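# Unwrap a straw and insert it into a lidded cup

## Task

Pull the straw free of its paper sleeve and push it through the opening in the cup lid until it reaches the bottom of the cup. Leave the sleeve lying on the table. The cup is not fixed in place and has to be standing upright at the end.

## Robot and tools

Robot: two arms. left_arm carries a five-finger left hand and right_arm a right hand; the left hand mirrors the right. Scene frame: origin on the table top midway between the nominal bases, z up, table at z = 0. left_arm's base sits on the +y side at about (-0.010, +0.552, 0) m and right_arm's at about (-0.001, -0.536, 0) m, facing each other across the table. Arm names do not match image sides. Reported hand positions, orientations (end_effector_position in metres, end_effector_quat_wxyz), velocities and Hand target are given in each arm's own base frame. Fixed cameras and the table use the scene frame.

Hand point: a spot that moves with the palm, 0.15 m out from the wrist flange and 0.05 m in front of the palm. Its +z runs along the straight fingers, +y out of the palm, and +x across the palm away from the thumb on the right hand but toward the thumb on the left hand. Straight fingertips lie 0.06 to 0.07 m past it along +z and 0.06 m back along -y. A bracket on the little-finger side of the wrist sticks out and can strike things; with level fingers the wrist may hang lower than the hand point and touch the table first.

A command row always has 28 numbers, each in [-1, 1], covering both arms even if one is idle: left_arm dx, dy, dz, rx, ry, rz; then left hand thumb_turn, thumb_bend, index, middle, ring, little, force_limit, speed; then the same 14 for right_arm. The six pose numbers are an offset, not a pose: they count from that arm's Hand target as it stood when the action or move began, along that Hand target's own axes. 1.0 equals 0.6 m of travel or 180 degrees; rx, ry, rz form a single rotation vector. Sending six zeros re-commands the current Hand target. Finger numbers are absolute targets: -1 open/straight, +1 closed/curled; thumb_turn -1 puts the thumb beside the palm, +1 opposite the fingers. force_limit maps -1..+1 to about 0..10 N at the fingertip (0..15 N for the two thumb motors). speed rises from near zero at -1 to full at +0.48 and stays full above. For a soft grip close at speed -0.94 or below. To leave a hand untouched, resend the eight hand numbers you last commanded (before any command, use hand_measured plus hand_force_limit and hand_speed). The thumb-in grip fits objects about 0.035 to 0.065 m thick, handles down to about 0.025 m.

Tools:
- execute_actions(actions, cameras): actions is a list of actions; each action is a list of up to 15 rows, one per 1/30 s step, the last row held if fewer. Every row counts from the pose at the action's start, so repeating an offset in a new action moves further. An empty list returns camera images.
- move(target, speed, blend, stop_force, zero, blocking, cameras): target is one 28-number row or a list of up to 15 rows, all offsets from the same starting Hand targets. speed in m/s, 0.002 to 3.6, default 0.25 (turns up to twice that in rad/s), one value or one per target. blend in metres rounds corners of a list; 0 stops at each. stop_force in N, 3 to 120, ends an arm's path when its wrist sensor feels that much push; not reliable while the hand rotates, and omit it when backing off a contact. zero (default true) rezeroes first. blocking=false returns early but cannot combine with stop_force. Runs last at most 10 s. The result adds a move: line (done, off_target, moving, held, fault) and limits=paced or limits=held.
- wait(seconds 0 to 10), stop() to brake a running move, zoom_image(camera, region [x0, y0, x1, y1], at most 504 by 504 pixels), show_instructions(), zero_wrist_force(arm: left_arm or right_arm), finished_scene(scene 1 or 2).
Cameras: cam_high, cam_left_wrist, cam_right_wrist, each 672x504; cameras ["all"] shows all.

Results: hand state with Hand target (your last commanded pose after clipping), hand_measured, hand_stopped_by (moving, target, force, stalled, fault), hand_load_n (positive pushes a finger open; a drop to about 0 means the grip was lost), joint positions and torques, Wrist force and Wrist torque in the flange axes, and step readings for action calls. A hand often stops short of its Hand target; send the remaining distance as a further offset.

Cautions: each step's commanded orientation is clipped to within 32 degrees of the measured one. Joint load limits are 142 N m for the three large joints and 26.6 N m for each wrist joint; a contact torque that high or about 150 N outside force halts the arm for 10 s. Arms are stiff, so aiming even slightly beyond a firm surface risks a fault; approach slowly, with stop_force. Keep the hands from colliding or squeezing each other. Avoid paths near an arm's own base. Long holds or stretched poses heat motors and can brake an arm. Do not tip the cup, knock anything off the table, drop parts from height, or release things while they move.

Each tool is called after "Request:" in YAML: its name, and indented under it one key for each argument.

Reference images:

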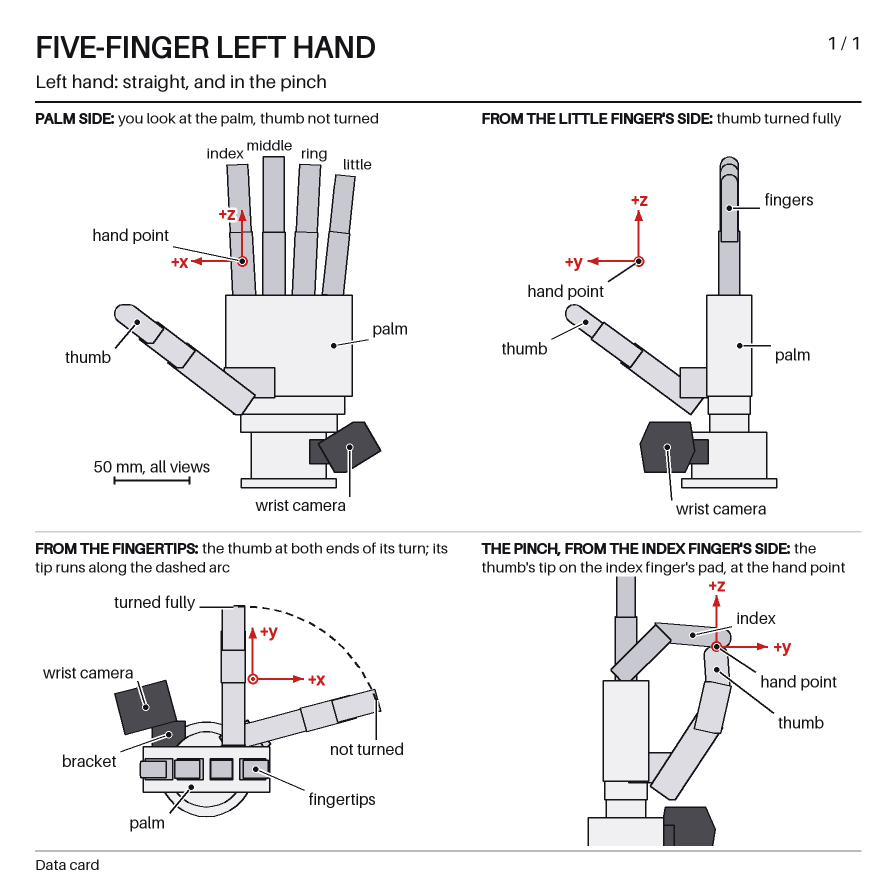

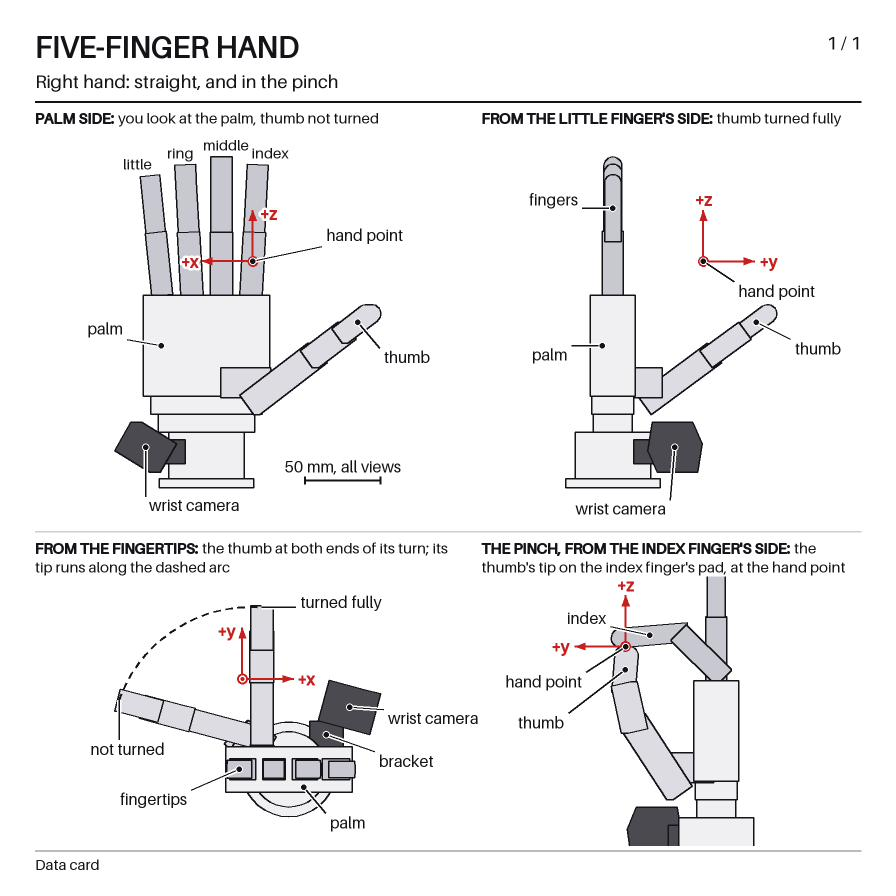

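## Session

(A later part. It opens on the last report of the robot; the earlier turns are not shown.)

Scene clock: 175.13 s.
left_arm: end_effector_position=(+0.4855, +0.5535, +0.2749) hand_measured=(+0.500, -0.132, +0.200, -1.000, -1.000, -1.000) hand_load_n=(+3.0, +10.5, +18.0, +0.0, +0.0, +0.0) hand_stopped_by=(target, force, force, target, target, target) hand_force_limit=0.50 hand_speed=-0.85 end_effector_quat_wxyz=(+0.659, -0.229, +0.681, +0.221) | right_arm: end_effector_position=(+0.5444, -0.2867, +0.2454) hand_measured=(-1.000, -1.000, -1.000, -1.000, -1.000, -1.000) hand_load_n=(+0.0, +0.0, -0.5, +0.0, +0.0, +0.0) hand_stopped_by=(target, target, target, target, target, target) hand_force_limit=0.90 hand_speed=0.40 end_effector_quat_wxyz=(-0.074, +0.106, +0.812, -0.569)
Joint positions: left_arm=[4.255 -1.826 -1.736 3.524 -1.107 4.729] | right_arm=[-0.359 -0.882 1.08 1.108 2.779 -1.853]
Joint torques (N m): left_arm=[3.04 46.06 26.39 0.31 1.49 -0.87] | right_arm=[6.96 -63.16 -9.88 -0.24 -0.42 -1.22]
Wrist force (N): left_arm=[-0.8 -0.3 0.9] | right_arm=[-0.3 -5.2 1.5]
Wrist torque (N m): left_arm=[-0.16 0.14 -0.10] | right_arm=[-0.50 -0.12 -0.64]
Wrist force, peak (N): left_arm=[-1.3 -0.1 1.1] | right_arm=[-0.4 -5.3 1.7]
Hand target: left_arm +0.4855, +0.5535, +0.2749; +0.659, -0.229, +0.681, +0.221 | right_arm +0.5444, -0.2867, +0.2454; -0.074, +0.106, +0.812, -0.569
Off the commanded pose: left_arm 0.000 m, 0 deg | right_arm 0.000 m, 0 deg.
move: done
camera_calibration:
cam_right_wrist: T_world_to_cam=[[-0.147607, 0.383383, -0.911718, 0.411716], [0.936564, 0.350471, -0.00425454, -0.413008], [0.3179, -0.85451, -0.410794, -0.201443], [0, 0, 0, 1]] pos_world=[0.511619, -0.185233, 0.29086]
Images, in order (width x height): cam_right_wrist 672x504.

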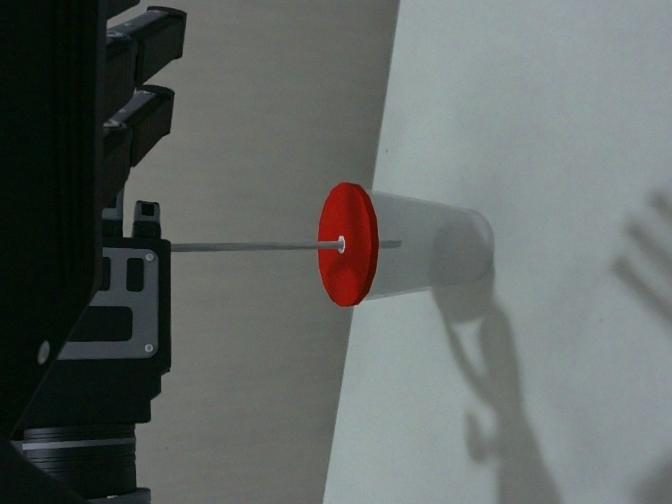

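Request:
move:
  target: [0.12,0,0,0,0,0,0.5,0.1,0.45,-1,-1,-1,0.5,-0.85,0,0,0,0,0,0,-1,-1,-1,-1,-1,-1,0.9,0.4]
  speed: 0.04
  stop_force: 3
  cameras: ["cam_right_wrist"]

Request:
zoom_image:
  camera: "cam_right_wrist"
  region: [100, 150, 510, 340]

Scene clock: 177.97 s.
left_arm: end_effector_position=(+0.4836, +0.5521, +0.2057) hand_measured=(+0.500, -0.132, +0.200, -1.000, -1.000, -1.000) hand_load_n=(-1.5, +9.0, +19.0, +0.0, +0.0, +0.0) hand_stopped_by=(target, force, force, target, target, target) hand_force_limit=0.50 hand_speed=-0.85 end_effector_quat_wxyz=(+0.659, -0.229, +0.681, +0.221) | right_arm: end_effector_position=(+0.5444, -0.2867, +0.2454) hand_measured=(-1.000, -1.000, -1.000, -1.000, -1.000, -1.000) hand_load_n=(+0.0, +0.0, +0.0, +0.0, +0.0, +0.0) hand_stopped_by=(target, target, target, target, target, target) hand_force_limit=0.90 hand_speed=0.40 end_effector_quat_wxyz=(-0.074, +0.106, +0.812, -0.569)
Joint positions: left_arm=[4.257 -1.902 -1.835 3.699 -1.104 4.729] | right_arm=[-0.359 -0.882 1.08 1.108 2.779 -1.853]
Joint torques (N m): left_arm=[-8.12 41.87 11.15 3.82 -2.07 -1.34] | right_arm=[7.58 -62.33 -11.06 -0.17 -0.43 -1.24]
Wrist force (N): left_arm=[-0.2 -0.1 0.9] | right_arm=[-0.4 -5.2 1.4]
Wrist torque (N m): left_arm=[-0.13 0.09 -0.08] | right_arm=[-0.49 -0.09 -0.65]
Wrist force, peak (N): left_arm=[-9.3 -0.2 2.2] | right_arm=[-0.4 -5.3 1.6]
Hand target: left_arm +0.4836, +0.5521, +0.2057; +0.659, -0.229, +0.681, +0.221 (not the last commanded pose) | right_arm +0.5444, -0.2867, +0.2454; -0.074, +0.106, +0.812, -0.569
Off the commanded pose: left_arm 0.003 m, 0 deg | right_arm 0.000 m, 0 deg.
move: contact (left_arm)
camera_calibration:
cam_right_wrist: T_world_to_cam=[[-0.147607, 0.383383, -0.911718, 0.411716], [0.936564, 0.350471, -0.00425454, -0.413008], [0.3179, -0.85451, -0.410794, -0.201443], [0, 0, 0, 1]] pos_world=[0.511619, -0.185233, 0.29086]
Images, in order (width x height): cam_right_wrist 672x504.

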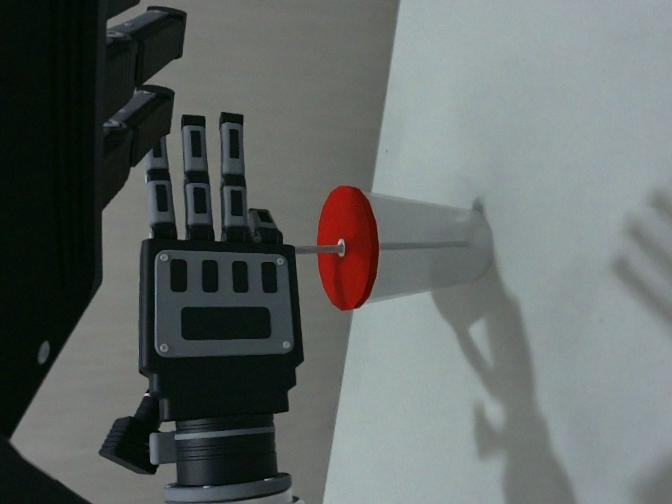

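Scaled by 1.229 from the camera's 672x504 image, which has a finer 960x720 frame.

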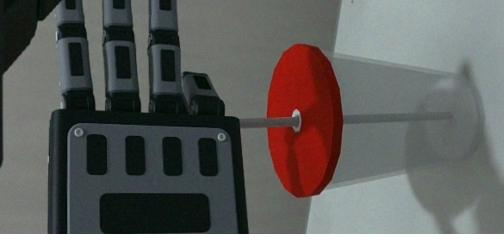

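Request:
move:
  target:
    - [0,0,0,0,0,0,0.5,-0.5,-0.4,-1,-1,-1,0.5,-0.4,0,0,0,0,0,0,-1,-1,-1,-1,-1,-1,0.9,0.4]
    - [0,-0.16,0,0,0,0,0.5,-0.5,-0.4,-1,-1,-1,0.5,-0.4,0,0,0,0,0,0,-1,-1,-1,-1,-1,-1,0.9,0.4]
    - [-0.2,-0.25,-0.1,0,0,0,0.5,-0.5,-0.4,-1,-1,-1,0.5,-0.4,0,0,0,0,0,0,-1,-1,-1,-1,-1,-1,0.9,0.4]
  speed: [0.05,0.08,0.2]
  cameras: ["all"]

Request:
zoom_image:
  camera: "cam_right_wrist"
  region: [150, 130, 550, 380]

Scene clock: 186.50 s.
left_arm: end_effector_position=(+0.5368, +0.4819, +0.2057) hand_measured=(+0.500, -0.500, -0.400, -1.000, -1.000, -1.000) hand_load_n=(+0.0, +0.5, +0.0, +0.0, +0.0, +0.0) hand_stopped_by=(target, target, target, target, target, target) hand_force_limit=0.50 hand_speed=-0.40 end_effector_quat_wxyz=(+0.659, -0.229, +0.681, +0.221) | right_arm: end_effector_position=(+0.5444, -0.2867, +0.2454) hand_measured=(-1.000, -1.000, -1.000, -1.000, -1.000, -1.000) hand_load_n=(+0.0, +0.0, +0.0, +0.0, +0.0, +0.0) hand_stopped_by=(target, target, target, target, target, target) hand_force_limit=0.90 hand_speed=0.40 end_effector_quat_wxyz=(-0.074, +0.106, +0.812, -0.569)
Joint positions: left_arm=[4.077 -1.884 -1.86 3.709 -1.284 4.722] | right_arm=[-0.359 -0.882 1.08 1.108 2.779 -1.853]
Joint torques (N m): left_arm=[7.75 41.45 13.87 2.48 2.16 -1.17] | right_arm=[8.41 -62.5 -11.18 -0.18 -0.5 -1.34]
Wrist force (N): left_arm=[-0.6 -0.5 0.3] | right_arm=[-0.4 -5.2 1.7]
Wrist torque (N m): left_arm=[-0.19 0.16 0.03] | right_arm=[-0.51 -0.11 -0.64]
Wrist force, peak (N): left_arm=[-0.5 -3.5 0.1] | right_arm=[-0.6 -5.3 1.5]
Hand target: left_arm +0.5367, +0.4820, +0.2057; +0.659, -0.229, +0.682, +0.221 (not the last commanded pose) | right_arm +0.5444, -0.2867, +0.2454; -0.074, +0.106, +0.812, -0.569
Off the commanded pose: left_arm 0.148 m, 0 deg | right_arm 0.000 m, 0 deg.
move: held (left_arm; a check stopped the path); path passed 1 of 3 targets; limits=held
pose unreachable (left arm): on one or more control steps of this call, first in action 0 (counted from 0), this arm could not follow its commanded pose, so it was not sent that pose on those steps. It may still have moved: this result reports where it is.
cause: moving toward the commanded pose would bring a part of the arm too close to another arm (a part of this arm just beyond joint 6 (wrist 3) and a part of the right arm just beyond its joint 6 (wrist 3), 7 mm apart when this arm was first held).
camera_calibration:
cam_left_wrist: T_world_to_cam=[[0.578159, -0.766643, -0.279268, 0.121976], [-0.550331, -0.113714, -0.827167, 0.525425], [0.602385, 0.631924, -0.487652, -0.407493], [0, 0, 0, 1]] pos_world=[0.464104, 0.410764, 0.269963]
cam_right_wrist: T_world_to_cam=[[-0.147607, 0.383383, -0.911718, 0.411716], [0.936564, 0.350471, -0.00425454, -0.413008], [0.3179, -0.85451, -0.410794, -0.201443], [0, 0, 0, 1]] pos_world=[0.511619, -0.185233, 0.29086]

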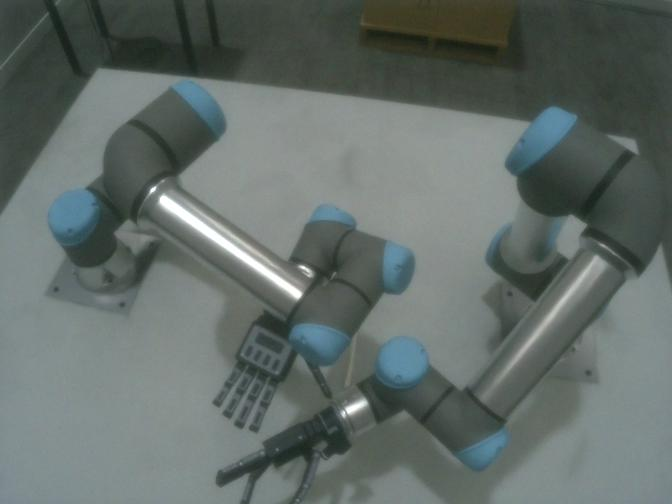

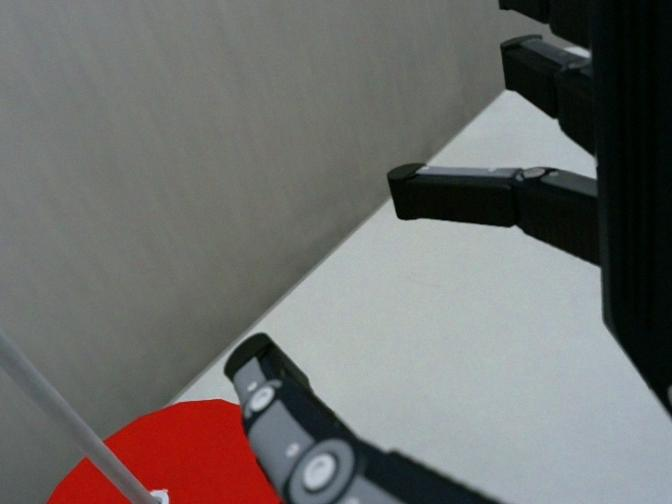

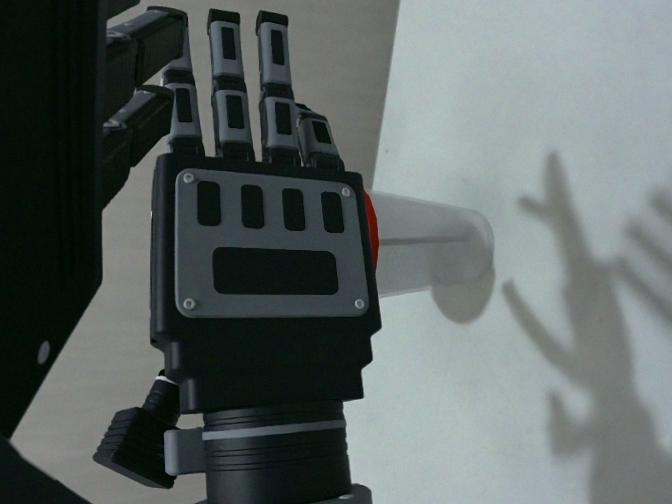

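Scaled by 1.260 from the camera's 672x504 image, which has a finer 960x720 frame.

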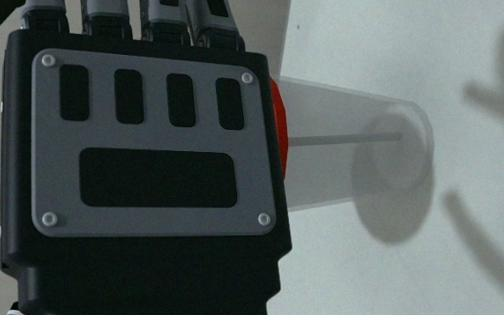

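Request:
finished_scene:
  scene: 1

The scene is finished: the task was done.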